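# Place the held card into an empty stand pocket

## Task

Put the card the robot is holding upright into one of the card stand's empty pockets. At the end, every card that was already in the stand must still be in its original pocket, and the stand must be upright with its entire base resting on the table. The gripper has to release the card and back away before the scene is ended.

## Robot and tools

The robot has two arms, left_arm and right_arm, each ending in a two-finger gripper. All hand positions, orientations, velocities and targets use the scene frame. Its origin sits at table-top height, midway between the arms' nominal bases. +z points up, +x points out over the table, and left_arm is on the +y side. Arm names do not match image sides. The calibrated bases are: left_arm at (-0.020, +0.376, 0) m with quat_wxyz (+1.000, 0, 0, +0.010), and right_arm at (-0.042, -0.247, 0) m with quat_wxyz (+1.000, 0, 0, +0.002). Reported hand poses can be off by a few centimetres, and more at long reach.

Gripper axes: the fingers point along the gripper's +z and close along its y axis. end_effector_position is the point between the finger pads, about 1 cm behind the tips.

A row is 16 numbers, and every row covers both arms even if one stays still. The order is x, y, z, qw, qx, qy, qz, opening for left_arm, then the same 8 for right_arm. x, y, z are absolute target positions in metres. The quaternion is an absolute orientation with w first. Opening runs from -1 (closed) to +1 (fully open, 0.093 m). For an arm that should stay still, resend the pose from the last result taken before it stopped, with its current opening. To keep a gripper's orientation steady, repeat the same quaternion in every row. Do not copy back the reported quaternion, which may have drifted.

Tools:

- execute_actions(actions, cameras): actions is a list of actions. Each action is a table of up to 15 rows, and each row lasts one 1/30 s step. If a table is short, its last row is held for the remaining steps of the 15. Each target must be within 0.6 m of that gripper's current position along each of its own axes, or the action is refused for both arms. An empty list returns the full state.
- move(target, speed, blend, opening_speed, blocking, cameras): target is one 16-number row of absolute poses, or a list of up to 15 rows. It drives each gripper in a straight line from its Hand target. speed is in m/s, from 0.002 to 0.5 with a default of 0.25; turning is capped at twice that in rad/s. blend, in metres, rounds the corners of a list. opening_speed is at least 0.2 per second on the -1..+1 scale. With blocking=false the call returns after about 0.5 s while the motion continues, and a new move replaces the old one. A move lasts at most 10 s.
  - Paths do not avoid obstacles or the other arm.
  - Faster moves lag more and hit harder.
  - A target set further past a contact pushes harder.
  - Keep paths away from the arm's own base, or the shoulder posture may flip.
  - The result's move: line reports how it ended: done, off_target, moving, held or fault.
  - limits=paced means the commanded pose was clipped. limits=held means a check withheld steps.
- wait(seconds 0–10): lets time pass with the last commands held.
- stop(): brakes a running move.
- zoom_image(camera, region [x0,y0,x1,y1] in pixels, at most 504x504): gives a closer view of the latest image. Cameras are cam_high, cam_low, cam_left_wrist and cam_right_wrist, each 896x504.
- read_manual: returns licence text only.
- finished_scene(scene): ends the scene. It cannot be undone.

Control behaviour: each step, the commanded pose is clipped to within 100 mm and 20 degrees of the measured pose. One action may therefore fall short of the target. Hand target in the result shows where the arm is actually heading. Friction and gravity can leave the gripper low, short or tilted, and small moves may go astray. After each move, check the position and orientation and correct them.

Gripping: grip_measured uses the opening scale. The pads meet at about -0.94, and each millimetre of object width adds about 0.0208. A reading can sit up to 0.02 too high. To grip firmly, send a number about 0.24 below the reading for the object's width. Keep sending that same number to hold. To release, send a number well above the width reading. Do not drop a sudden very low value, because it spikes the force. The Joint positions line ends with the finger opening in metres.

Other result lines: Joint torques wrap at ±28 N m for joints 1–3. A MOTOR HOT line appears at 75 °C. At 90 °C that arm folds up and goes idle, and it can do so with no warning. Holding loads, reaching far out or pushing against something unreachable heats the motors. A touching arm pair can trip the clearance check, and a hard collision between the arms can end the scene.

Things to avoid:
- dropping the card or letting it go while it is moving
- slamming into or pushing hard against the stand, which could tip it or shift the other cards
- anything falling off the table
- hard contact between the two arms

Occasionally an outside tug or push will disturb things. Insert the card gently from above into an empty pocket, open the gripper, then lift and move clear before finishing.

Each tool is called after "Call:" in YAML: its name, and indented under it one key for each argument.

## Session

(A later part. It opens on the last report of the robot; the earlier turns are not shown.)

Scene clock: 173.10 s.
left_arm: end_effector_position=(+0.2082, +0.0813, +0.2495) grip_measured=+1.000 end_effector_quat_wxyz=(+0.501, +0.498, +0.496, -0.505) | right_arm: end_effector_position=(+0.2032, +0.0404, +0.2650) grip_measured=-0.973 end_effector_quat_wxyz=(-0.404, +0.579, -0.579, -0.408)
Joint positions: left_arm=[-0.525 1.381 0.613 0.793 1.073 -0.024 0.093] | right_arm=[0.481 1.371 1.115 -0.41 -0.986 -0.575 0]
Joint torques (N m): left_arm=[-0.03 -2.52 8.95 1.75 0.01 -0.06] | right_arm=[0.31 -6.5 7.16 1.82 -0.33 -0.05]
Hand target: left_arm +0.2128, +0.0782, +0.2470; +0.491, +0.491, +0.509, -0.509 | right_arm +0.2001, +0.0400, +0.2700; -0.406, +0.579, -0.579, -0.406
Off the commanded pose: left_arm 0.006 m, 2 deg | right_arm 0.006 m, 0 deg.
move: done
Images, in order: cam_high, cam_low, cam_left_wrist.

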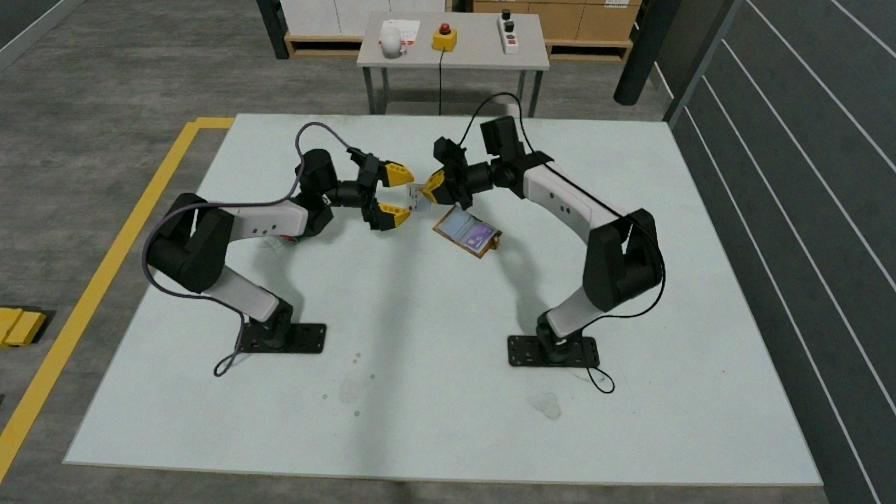

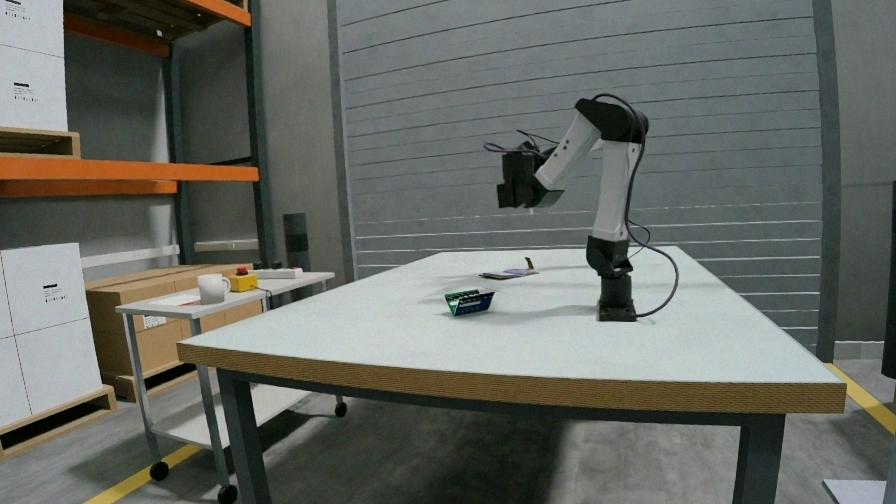

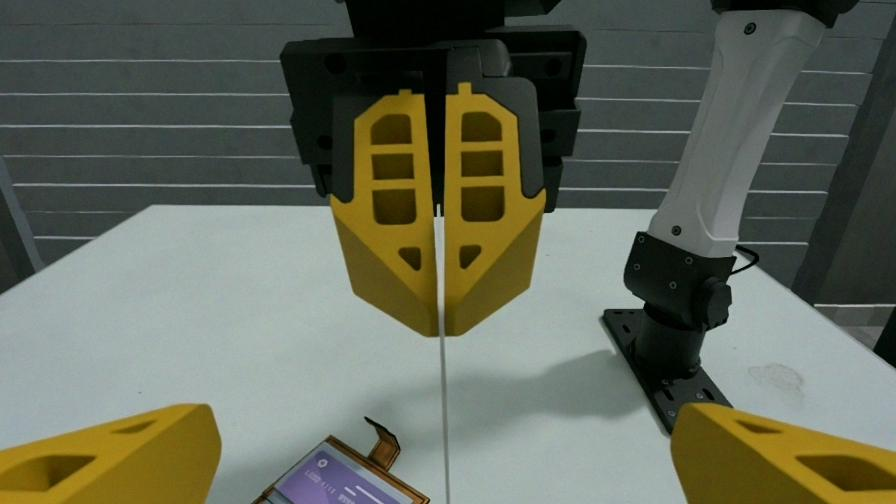

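Call:
move:
  target:
    - [0.213, 0.075, 0.247, 0.491, 0.491, 0.509, -0.509, 1, 0.2, 0.04, 0.27, 0.406, -0.579, 0.579, 0.406, -1]
    - [0.213, 0.075, 0.247, 0.491, 0.491, 0.509, -0.509, -1, 0.2, 0.04, 0.27, 0.406, -0.579, 0.579, 0.406, -1]
  speed: 0.06
  opening_speed: 0.8
  cameras: ["cam_high","cam_left_wrist","cam_right_wrist"]

Call:
zoom_image:
  camera: "cam_high"
  region: [330, 130, 530, 270]

Scene clock: 181.50 s.
left_arm: end_effector_position=(+0.2098, +0.0786, +0.2487) grip_measured=-0.987 end_effector_quat_wxyz=(+0.499, +0.493, +0.502, -0.506) | right_arm: end_effector_position=(+0.2043, +0.0401, +0.2642) grip_measured=-0.973 end_effector_quat_wxyz=(-0.404, +0.578, -0.582, -0.405)
Joint positions: left_arm=[-0.534 1.387 0.618 0.788 1.055 -0.032 0] | right_arm=[0.481 1.371 1.115 -0.411 -0.978 -0.575 0]
Joint torques (N m): left_arm=[-0.16 -2.58 9.01 1.81 0.07 0.04] | right_arm=[0.31 -6.52 7.17 1.83 -0.43 -0.05]
Hand target: left_arm +0.2128, +0.0751, +0.2470; +0.491, +0.491, +0.509, -0.509 | right_arm +0.2001, +0.0400, +0.2700; -0.406, +0.579, -0.579, -0.406
Off the commanded pose: left_arm 0.005 m, 1 deg | right_arm 0.007 m, 0 deg.
move: done
Images, in order: cam_high, cam_left_wrist, cam_right_wrist.

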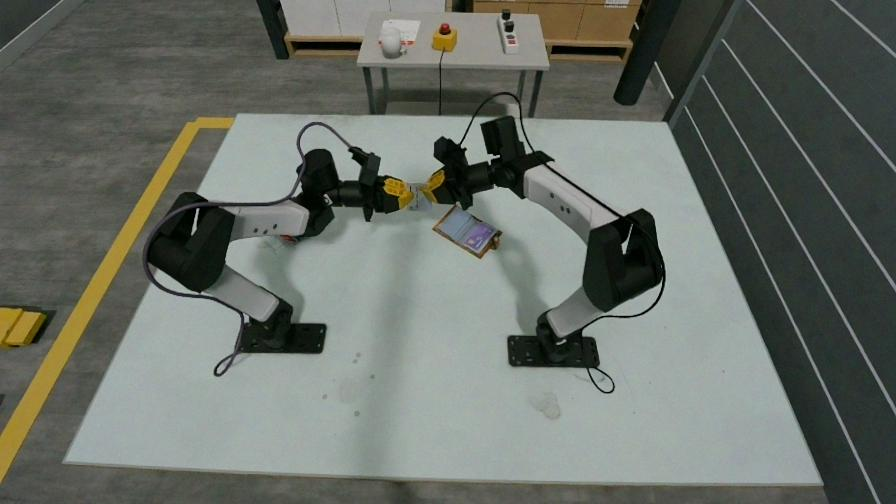

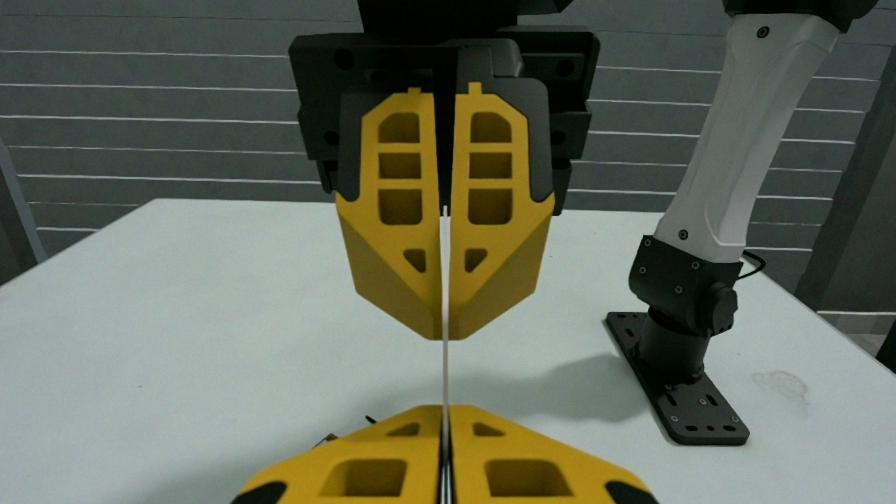

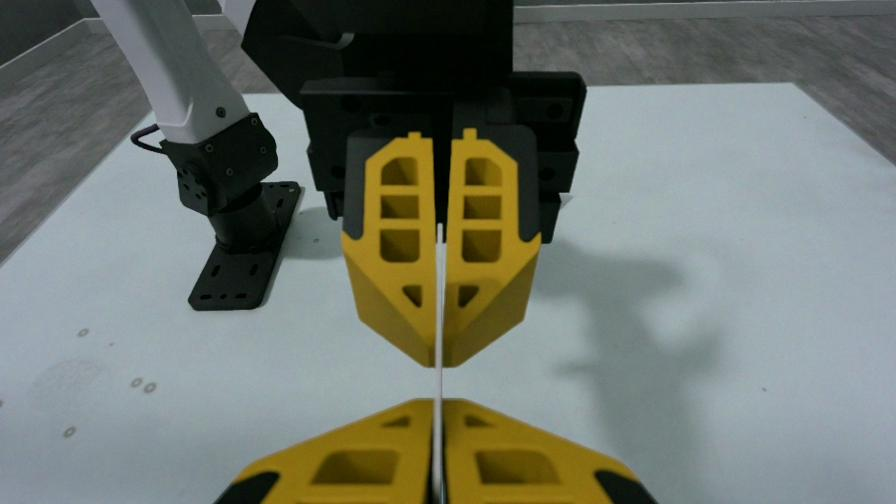

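Scaled by 2.520 from the camera's 896x504 image, which has a finer 1280x720 frame.

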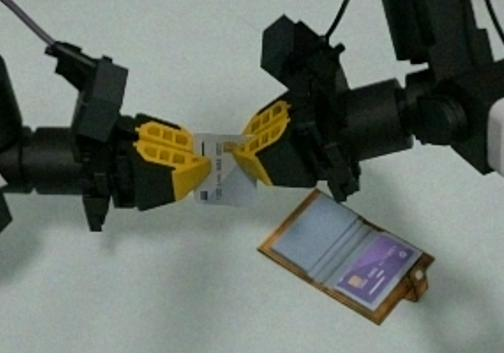

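Call:
move:
  target:
    - [0.213, 0.075, 0.247, 0.491, 0.491, 0.509, -0.509, -1, 0.2, 0.04, 0.27, 0.406, -0.579, 0.579, 0.406, -1]
    - [0.213, 0.075, 0.247, 0.491, 0.491, 0.509, -0.509, -1, 0.2, 0.04, 0.27, 0.406, -0.579, 0.579, 0.406, 0.3]
    - [0.213, 0.075, 0.247, 0.491, 0.491, 0.509, -0.509, -1, 0.2, -0.09, 0.317, 0.406, -0.579, 0.579, 0.406, 0.3]
  speed: 0.12
  opening_speed: 1

Call:
zoom_image:
  camera: "cam_high"
  region: [330, 130, 530, 270]

Call:
zoom_image:
  camera: "cam_right_wrist"
  region: [300, 150, 580, 350]

Scene clock: 193.07 s.
left_arm: end_effector_position=(+0.2099, +0.0786, +0.2487) grip_measured=-0.987 end_effector_quat_wxyz=(+0.499, +0.493, +0.502, -0.506) | right_arm: end_effector_position=(+0.1980, -0.0889, +0.3106) grip_measured=+0.298 end_effector_quat_wxyz=(-0.408, +0.571, -0.587, -0.404)
Joint positions: left_arm=[-0.534 1.387 0.618 0.788 1.055 -0.032 0] | right_arm=[-0.003 1.456 1.481 -1.543 -1.223 -1.506 0.06]
Joint torques (N m): left_arm=[-0.13 -2.58 9.02 1.81 0.07 0.04] | right_arm=[-0.43 -3.85 8.01 0.28 -0.77 -0.18]
Hand target: left_arm +0.2129, +0.0751, +0.2470; +0.491, +0.491, +0.509, -0.509 | right_arm +0.1999, -0.0896, +0.3168; -0.413, +0.574, -0.583, -0.400
Off the commanded pose: left_arm 0.005 m, 1 deg | right_arm 0.007 m, 1 deg.
joint sent to its limit (right arm) — joint 4 (wrist pitch), lower limit. The joint targets still meet the commanded pose.
move: done

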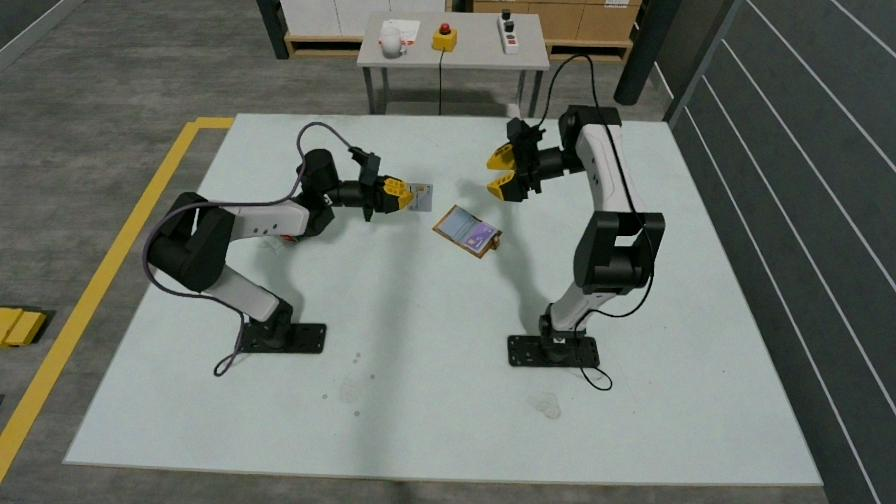

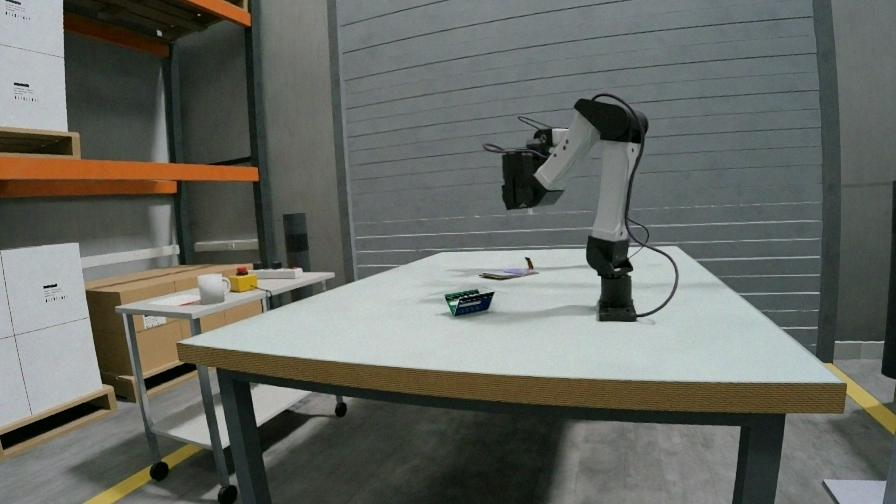

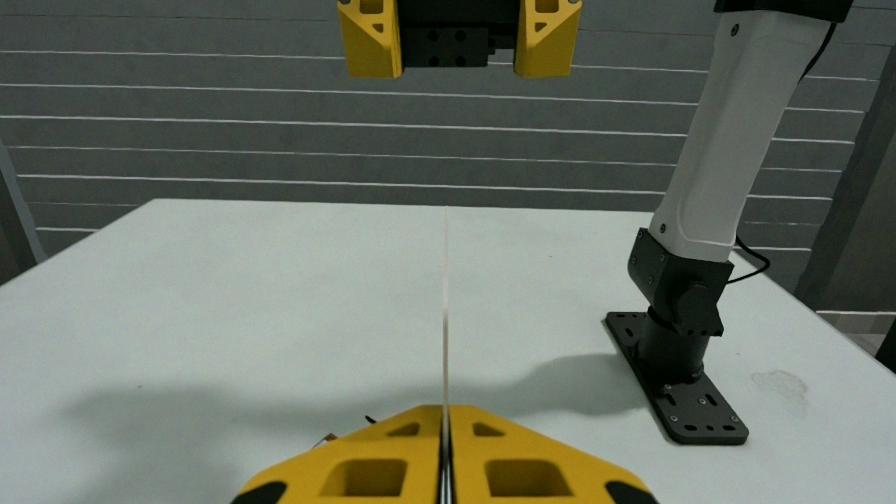

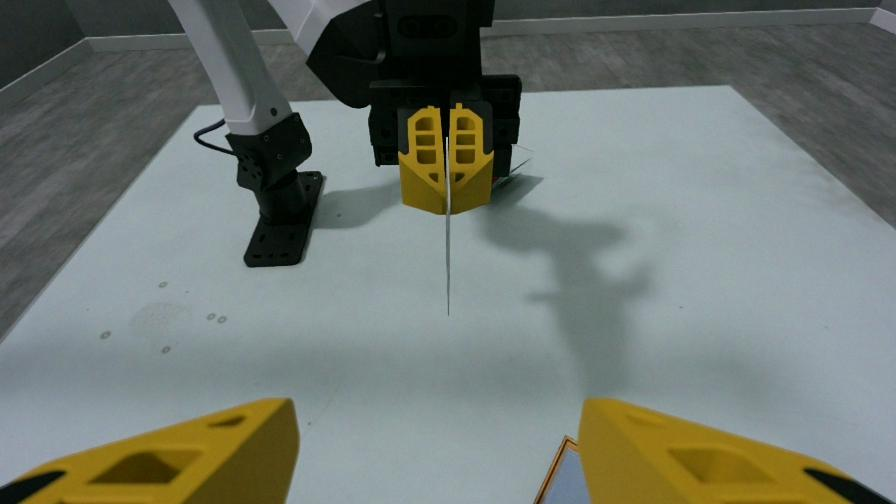

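Scaled by 2.520 from the camera's 896x504 image, which has a finer 1280x720 frame.

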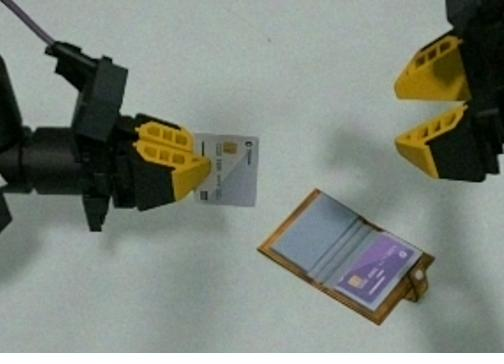

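Scaled by 1.800 from the camera's 896x504 image, which has a finer 1280x720 frame.

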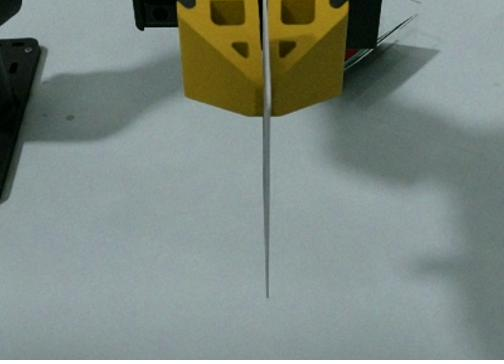

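Call:
move:
  target: [0.26, 0.42, 0.25, 0, -0.398, 0.917, 0, -1, 0.2, -0.09, 0.317, 0.406, -0.579, 0.579, 0.406, 0.3]
  speed: 0.2

Scene clock: 226.27 s.
left_arm: end_effector_position=(+0.2604, +0.4172, +0.2503) grip_measured=-0.987 end_effector_quat_wxyz=(+0.110, -0.386, +0.915, -0.034) | right_arm: end_effector_position=(+0.1976, -0.0889, +0.3106) grip_measured=+0.298 end_effector_quat_wxyz=(-0.407, +0.571, -0.587, -0.405)
Joint positions: left_arm=[0.131 1.497 1.706 -1.549 0.011 -0.65 0] | right_arm=[-0.003 1.456 1.481 -1.546 -1.223 -1.507 0.06]
Joint torques (N m): left_arm=[0.66 -2.78 8.02 0.84 0 -0.03] | right_arm=[-0.43 -3.86 8.02 0.32 -0.77 -0.18]
Hand target: left_arm +0.2599, +0.4200, +0.2494; +0.102, -0.396, +0.912, -0.027 | right_arm +0.1998, -0.0896, +0.3168; -0.413, +0.574, -0.583, -0.400
Off the commanded pose: left_arm 0.003 m, 13 deg | right_arm 0.007 m, 1 deg.
joint sent to its limit (left arm) — joint 4 (wrist pitch), lower limit. The joint targets are off in orientation, not in position.
joint sent to its limit (right arm) — joint 4 (wrist pitch), lower limit. The joint targets still meet the commanded pose.
move: off_target (left_arm)

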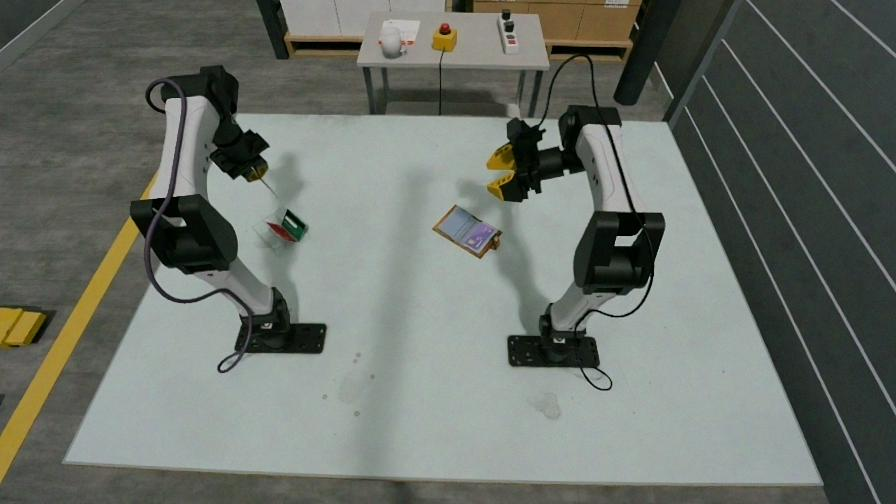

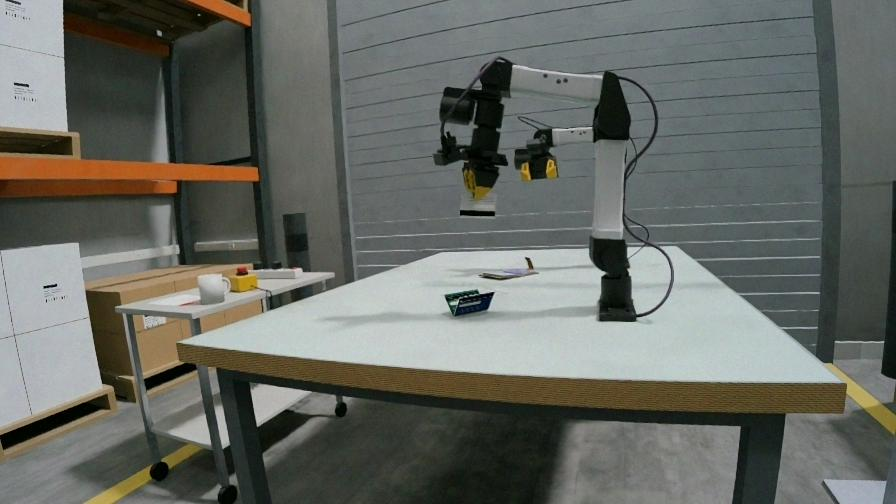

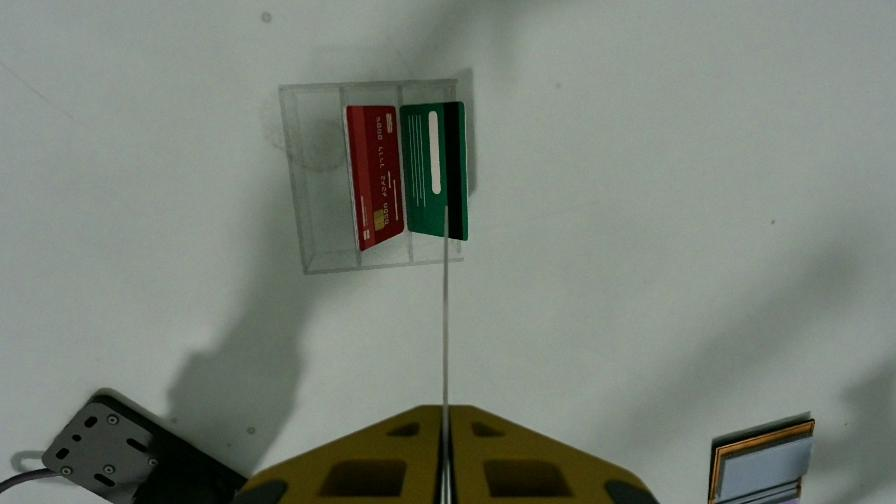

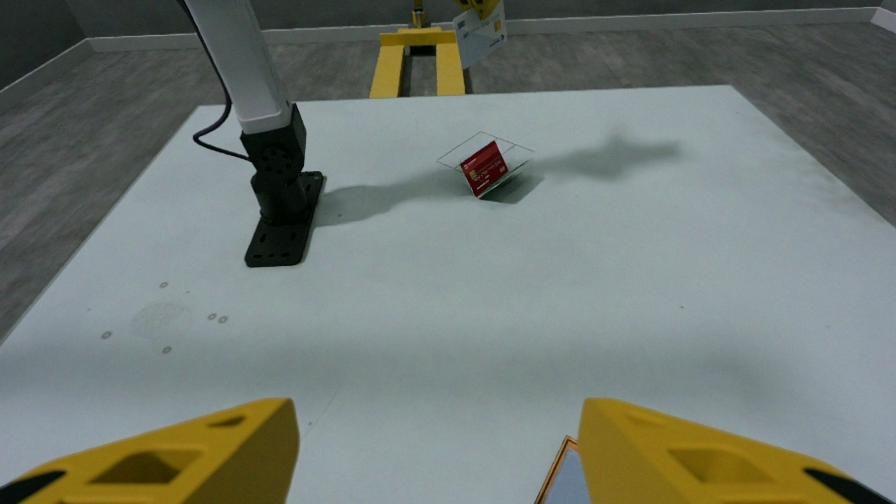

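Call:
zoom_image:
  camera: "cam_left_wrist"
  region: [260, 60, 500, 290]

Call:
zoom_image:
  camera: "cam_right_wrist"
  region: [420, 110, 560, 220]

Scaled by 2.100 from the camera's 896x504 image, which has a finer 1280x720 frame.

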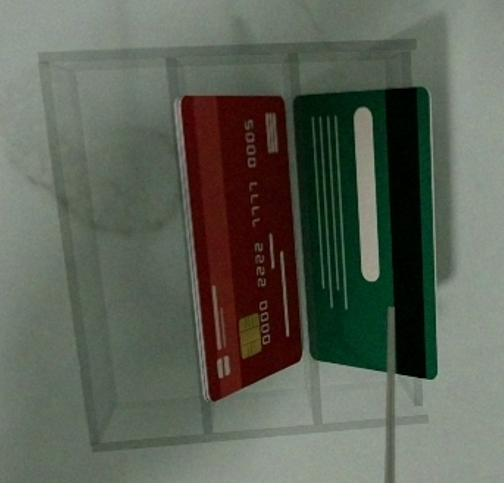

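Scaled by 3.600 from the camera's 896x504 image, which has a finer 1280x720 frame.

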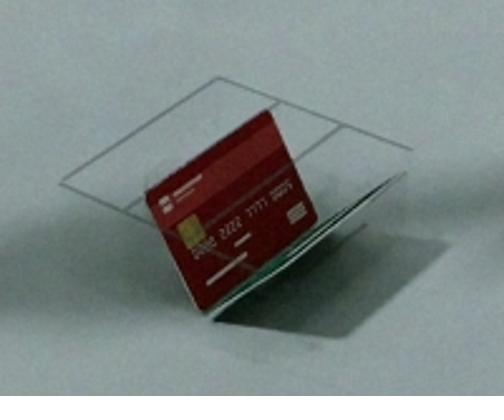

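Call:
move:
  target: [0.251, 0.470, 0.17, 0, -0.4187, 0.908, 0, -1, 0.2, -0.09, 0.317, 0.406, -0.579, 0.579, 0.406, 0.3]
  speed: 0.15

Call:
zoom_image:
  camera: "cam_right_wrist"
  region: [400, 60, 600, 220]

Call:
zoom_image:
  camera: "cam_low"
  region: [410, 200, 530, 330]

Scene clock: 257.93 s.
left_arm: end_effector_position=(+0.2499, +0.4674, +0.1758) grip_measured=-0.987 end_effector_quat_wxyz=(+0.005, -0.424, +0.906, -0.005) | right_arm: end_effector_position=(+0.1976, -0.0889, +0.3106) grip_measured=+0.298 end_effector_quat_wxyz=(-0.407, +0.571, -0.587, -0.405)
Joint positions: left_arm=[0.31 1.62 1.543 -1.482 0.008 -0.546 0] | right_arm=[-0.003 1.456 1.481 -1.546 -1.223 -1.507 0.06]
Joint torques (N m): left_arm=[0.57 -4.1 6.02 0.6 0 0.21] | right_arm=[-0.43 -3.85 8.02 0.32 -0.76 -0.18]
Hand target: left_arm +0.2509, +0.4700, +0.1700; +0.000, -0.419, +0.908, +0.000 | right_arm +0.1998, -0.0896, +0.3168; -0.413, +0.574, -0.583, -0.400
Off the commanded pose: left_arm 0.006 m, 1 deg | right_arm 0.007 m, 1 deg.
joint sent to its limit (right arm) — joint 4 (wrist pitch), lower limit. The joint targets still meet the commanded pose.
move: done

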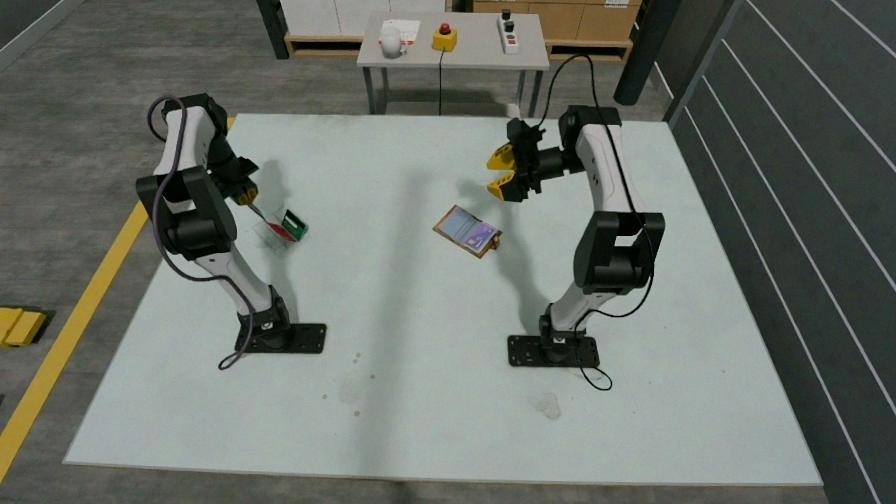

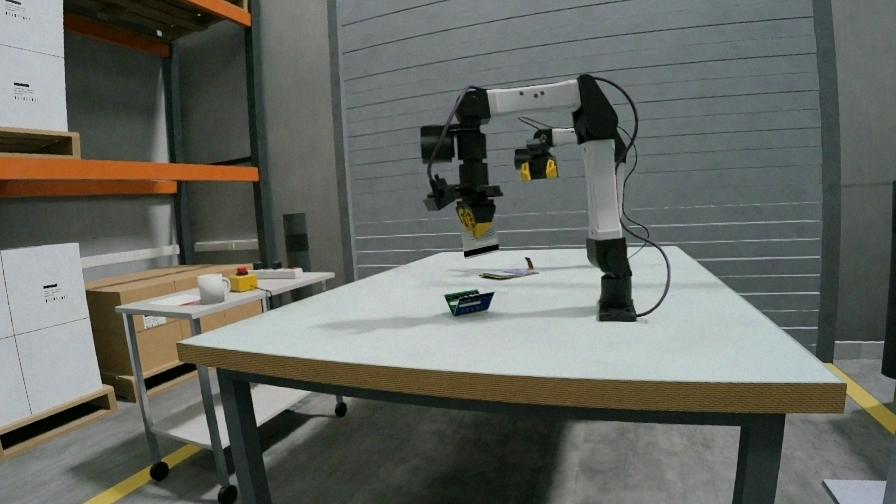

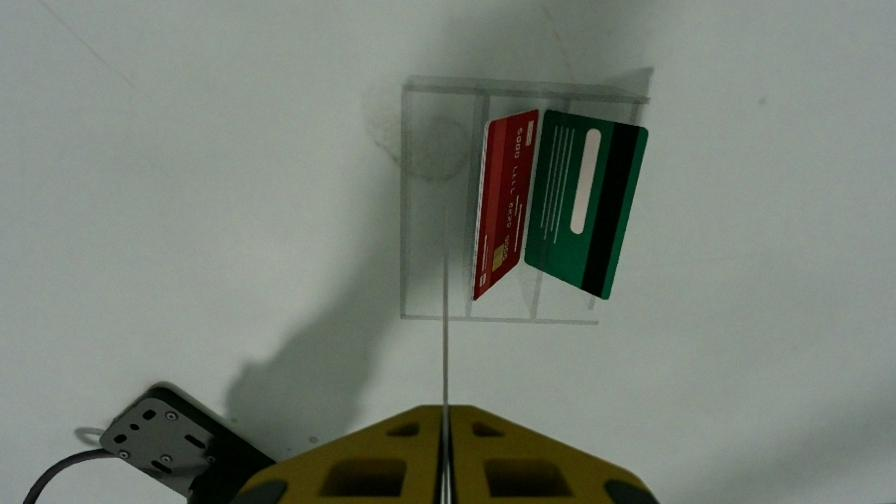

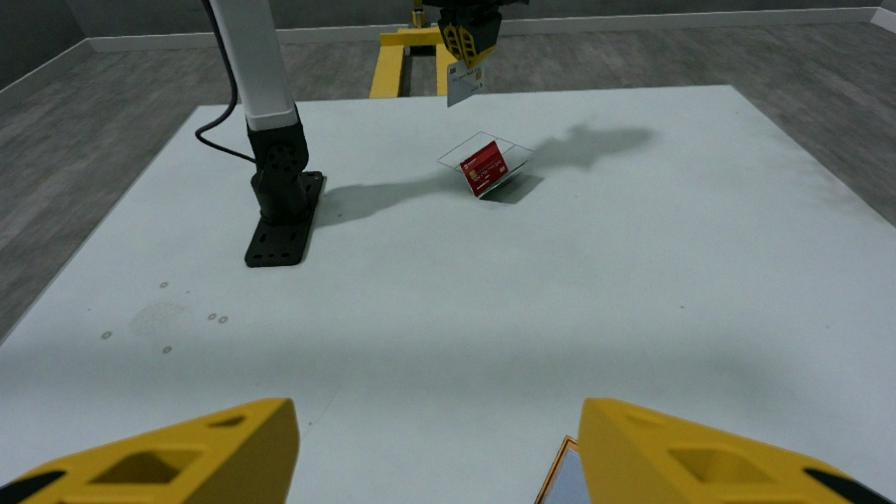

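Scaled by 2.520 from the camera's 896x504 image, which has a finer 1280x720 frame.

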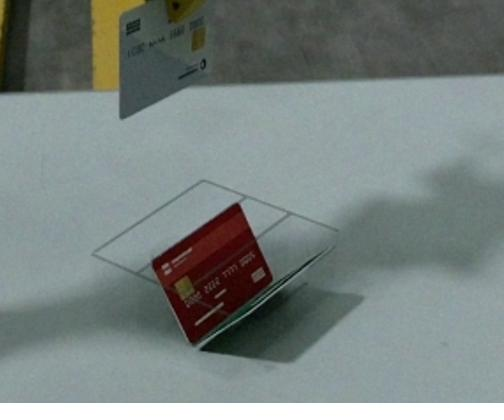

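Scaled by 3.877 from the camera's 896x504 image, which has a finer 1280x720 frame.

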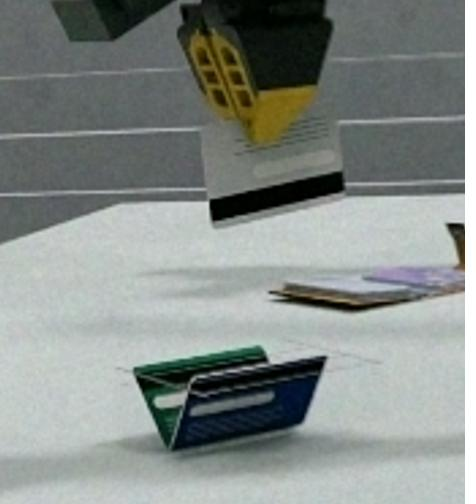

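Call:
move:
  target: [0.253, 0.475, 0.085, 0, -0.4067, 0.9135, 0, -1, 0.2, -0.09, 0.317, 0.406, -0.579, 0.579, 0.406, 0.3]
  speed: 0.08

Call:
zoom_image:
  camera: "cam_right_wrist"
  region: [400, 60, 600, 220]

Call:
zoom_image:
  camera: "cam_low"
  region: [410, 200, 530, 330]

Call:
zoom_image:
  camera: "cam_left_wrist"
  region: [330, 50, 720, 400]

Scene clock: 284.43 s.
left_arm: end_effector_position=(+0.2543, +0.4724, +0.0922) grip_measured=-0.987 end_effector_quat_wxyz=(+0.008, -0.411, +0.912, -0.005) | right_arm: end_effector_position=(+0.1976, -0.0889, +0.3106) grip_measured=+0.298 end_effector_quat_wxyz=(-0.407, +0.571, -0.587, -0.405)
Joint positions: left_arm=[0.321 1.639 1.23 -1.146 0.008 -0.505 0] | right_arm=[-0.003 1.456 1.481 -1.546 -1.223 -1.507 0.06]
Joint torques (N m): left_arm=[0.77 -4.05 5.94 0.65 0 0.21] | right_arm=[-0.44 -3.86 8.01 0.32 -0.76 -0.18]
Hand target: left_arm +0.2529, +0.4749, +0.0852; +0.000, -0.407, +0.914, +0.000 | right_arm +0.1998, -0.0896, +0.3168; -0.413, +0.574, -0.583, -0.400
Off the commanded pose: left_arm 0.008 m, 1 deg | right_arm 0.007 m, 1 deg.
joint sent to its limit (right arm) — joint 4 (wrist pitch), lower limit. The joint targets still meet the commanded pose.
move: done

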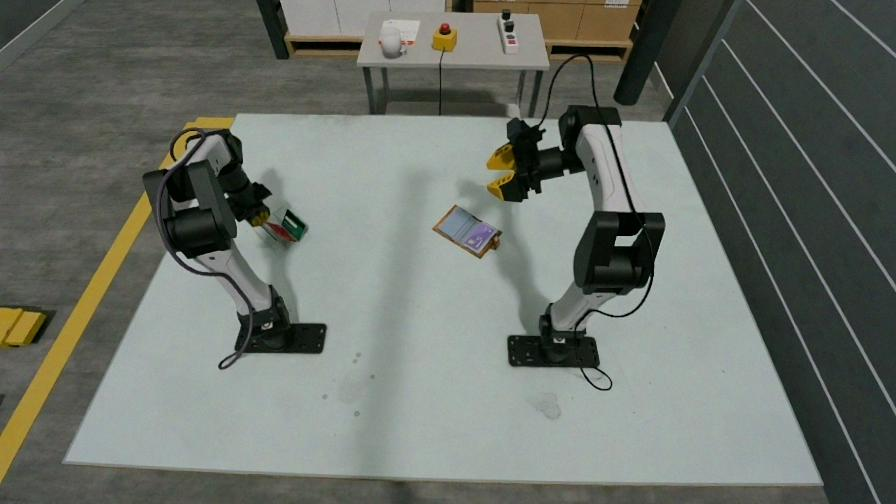

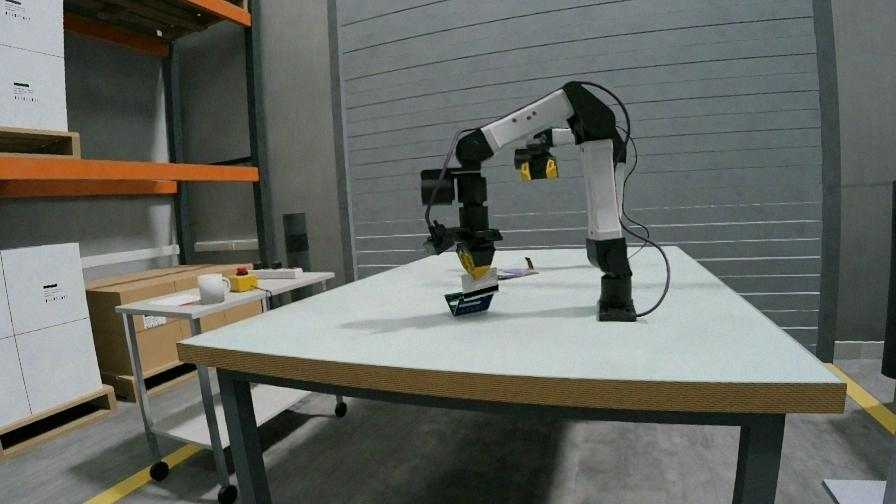

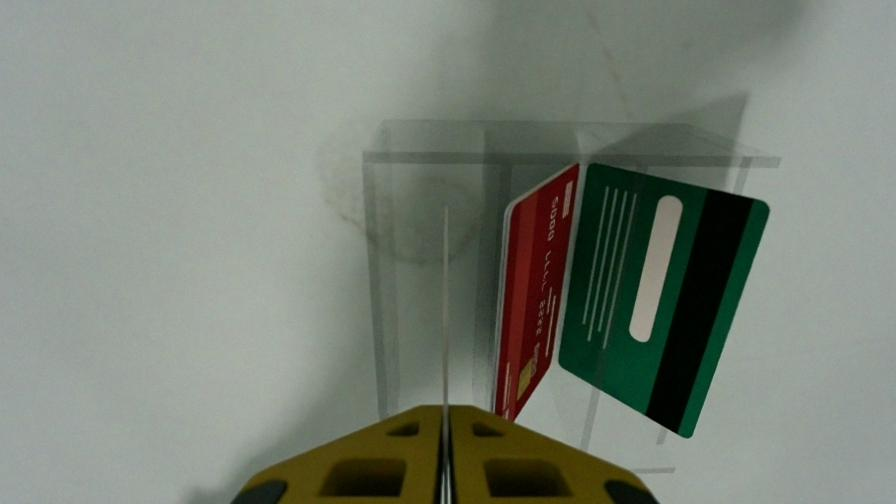

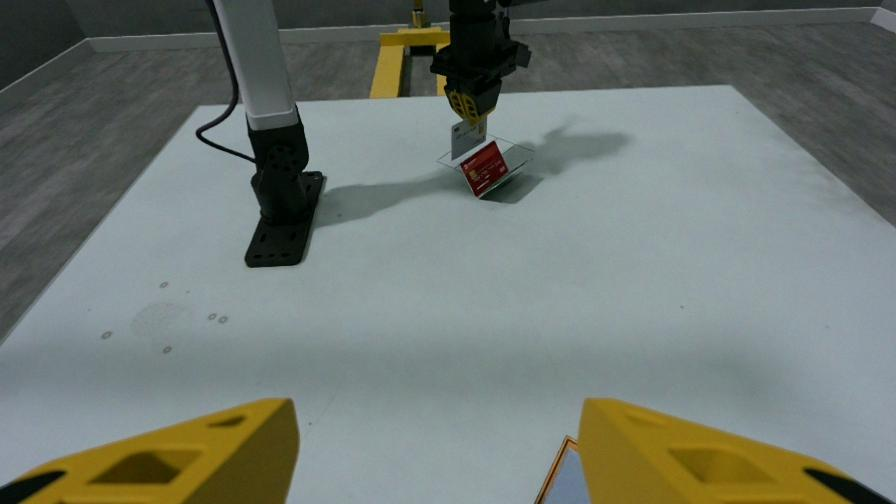

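Scaled by 2.520 from the camera's 896x504 image, which has a finer 1280x720 frame.

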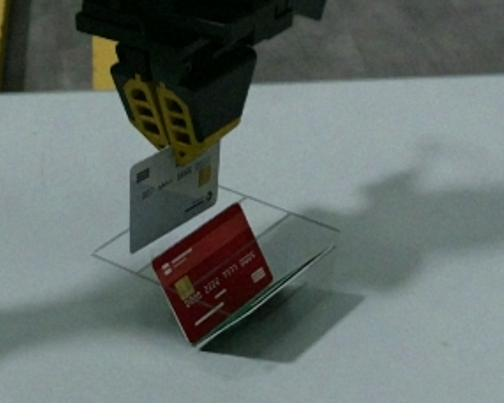

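Scaled by 3.877 from the camera's 896x504 image, which has a finer 1280x720 frame.

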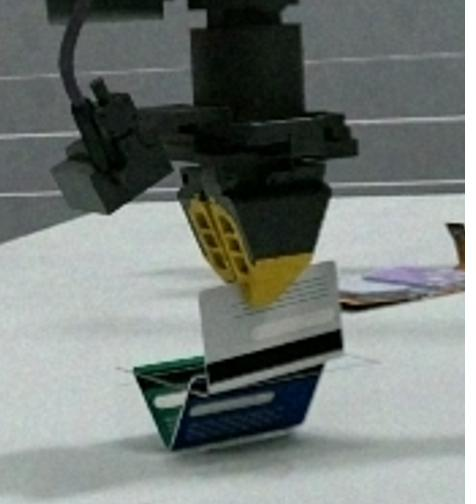

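Scaled by 1.292 from the camera's 896x504 image, which has a finer 1280x720 frame.

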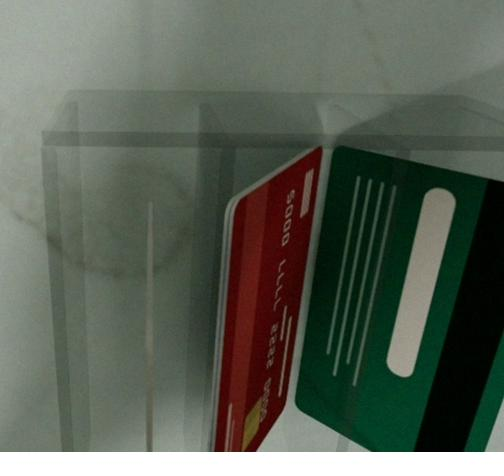

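Call:
move:
  target: [0.252, 0.477, 0.053, 0, -0.4067, 0.9135, 0, -1, 0.2, -0.09, 0.317, 0.406, -0.579, 0.579, 0.406, 0.3]
  speed: 0.05

Call:
zoom_image:
  camera: "cam_right_wrist"
  region: [400, 60, 600, 220]

Call:
zoom_image:
  camera: "cam_low"
  region: [410, 200, 530, 330]

Call:
zoom_image:
  camera: "cam_left_wrist"
  region: [330, 50, 720, 400]

Scene clock: 293.10 s.
left_arm: end_effector_position=(+0.2543, +0.4747, +0.0607) grip_measured=-0.987 end_effector_quat_wxyz=(+0.009, -0.410, +0.912, -0.005) | right_arm: end_effector_position=(+0.1976, -0.0889, +0.3106) grip_measured=+0.298 end_effector_quat_wxyz=(-0.407, +0.571, -0.587, -0.405)
Joint positions: left_arm=[0.329 1.668 1.133 -1.018 0.008 -0.497 0] | right_arm=[-0.003 1.456 1.481 -1.546 -1.223 -1.507 0.06]
Joint torques (N m): left_arm=[0.79 -4.05 5.75 0.68 0 0.2] | right_arm=[-0.43 -3.85 8.02 0.32 -0.76 -0.19]
Hand target: left_arm +0.2518, +0.4768, +0.0532; +0.000, -0.407, +0.914, +0.000 | right_arm +0.1998, -0.0896, +0.3168; -0.413, +0.574, -0.583, -0.400
Off the commanded pose: left_arm 0.008 m, 1 deg | right_arm 0.007 m, 1 deg.
joint sent to its limit (right arm) — joint 4 (wrist pitch), lower limit. The joint targets still meet the commanded pose.
move: done

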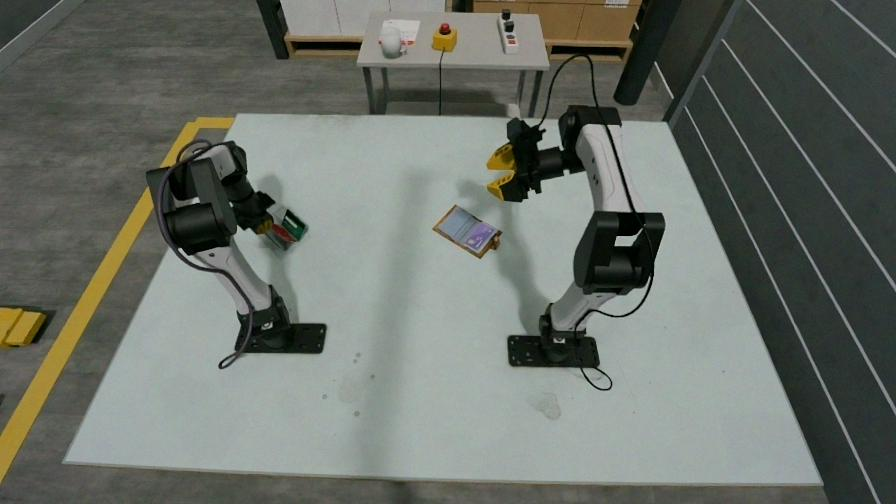

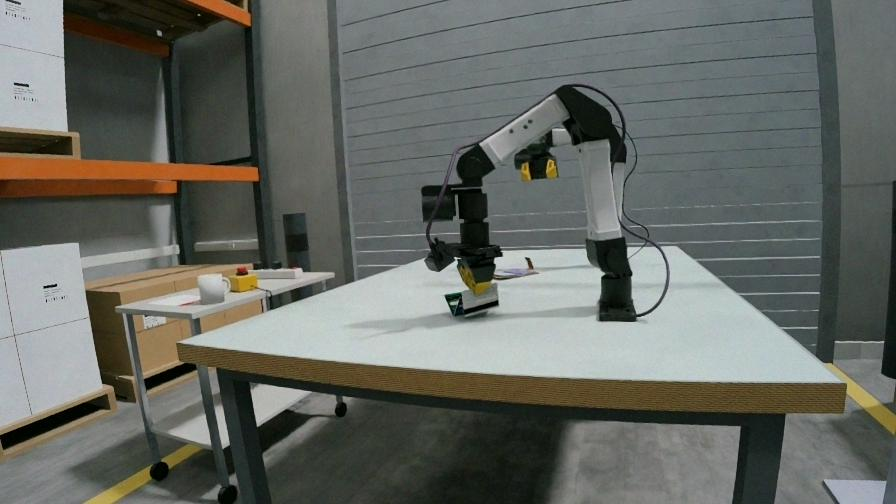

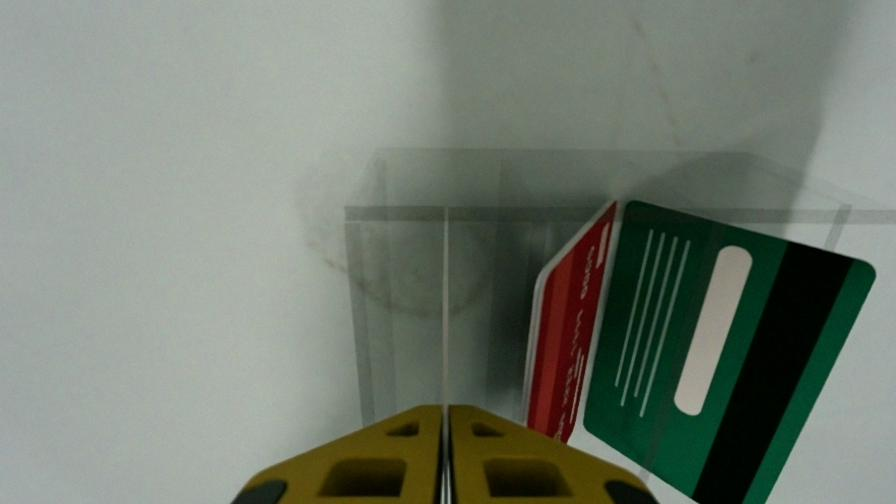

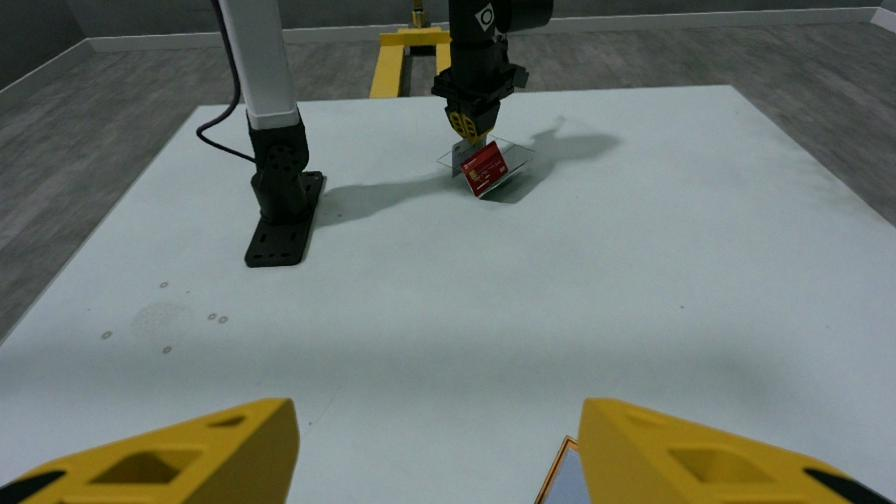

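Scaled by 2.520 from the camera's 896x504 image, which has a finer 1280x720 frame.

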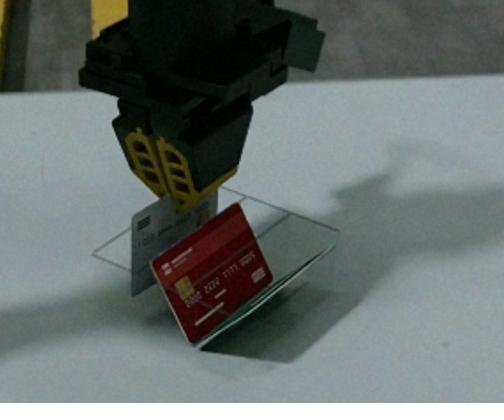

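Scaled by 3.877 from the camera's 896x504 image, which has a finer 1280x720 frame.

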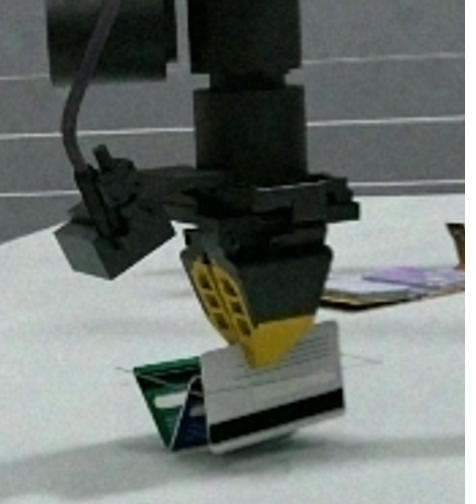

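Scaled by 1.292 from the camera's 896x504 image, which has a finer 1280x720 frame.

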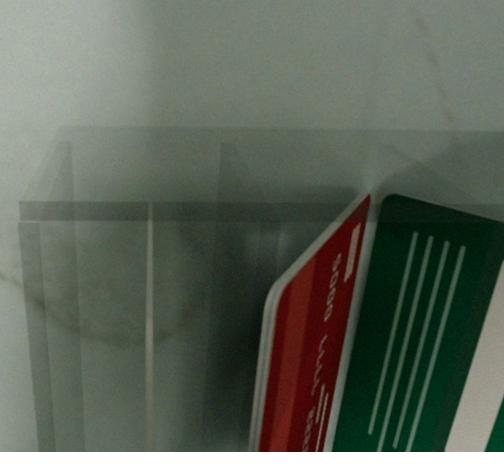

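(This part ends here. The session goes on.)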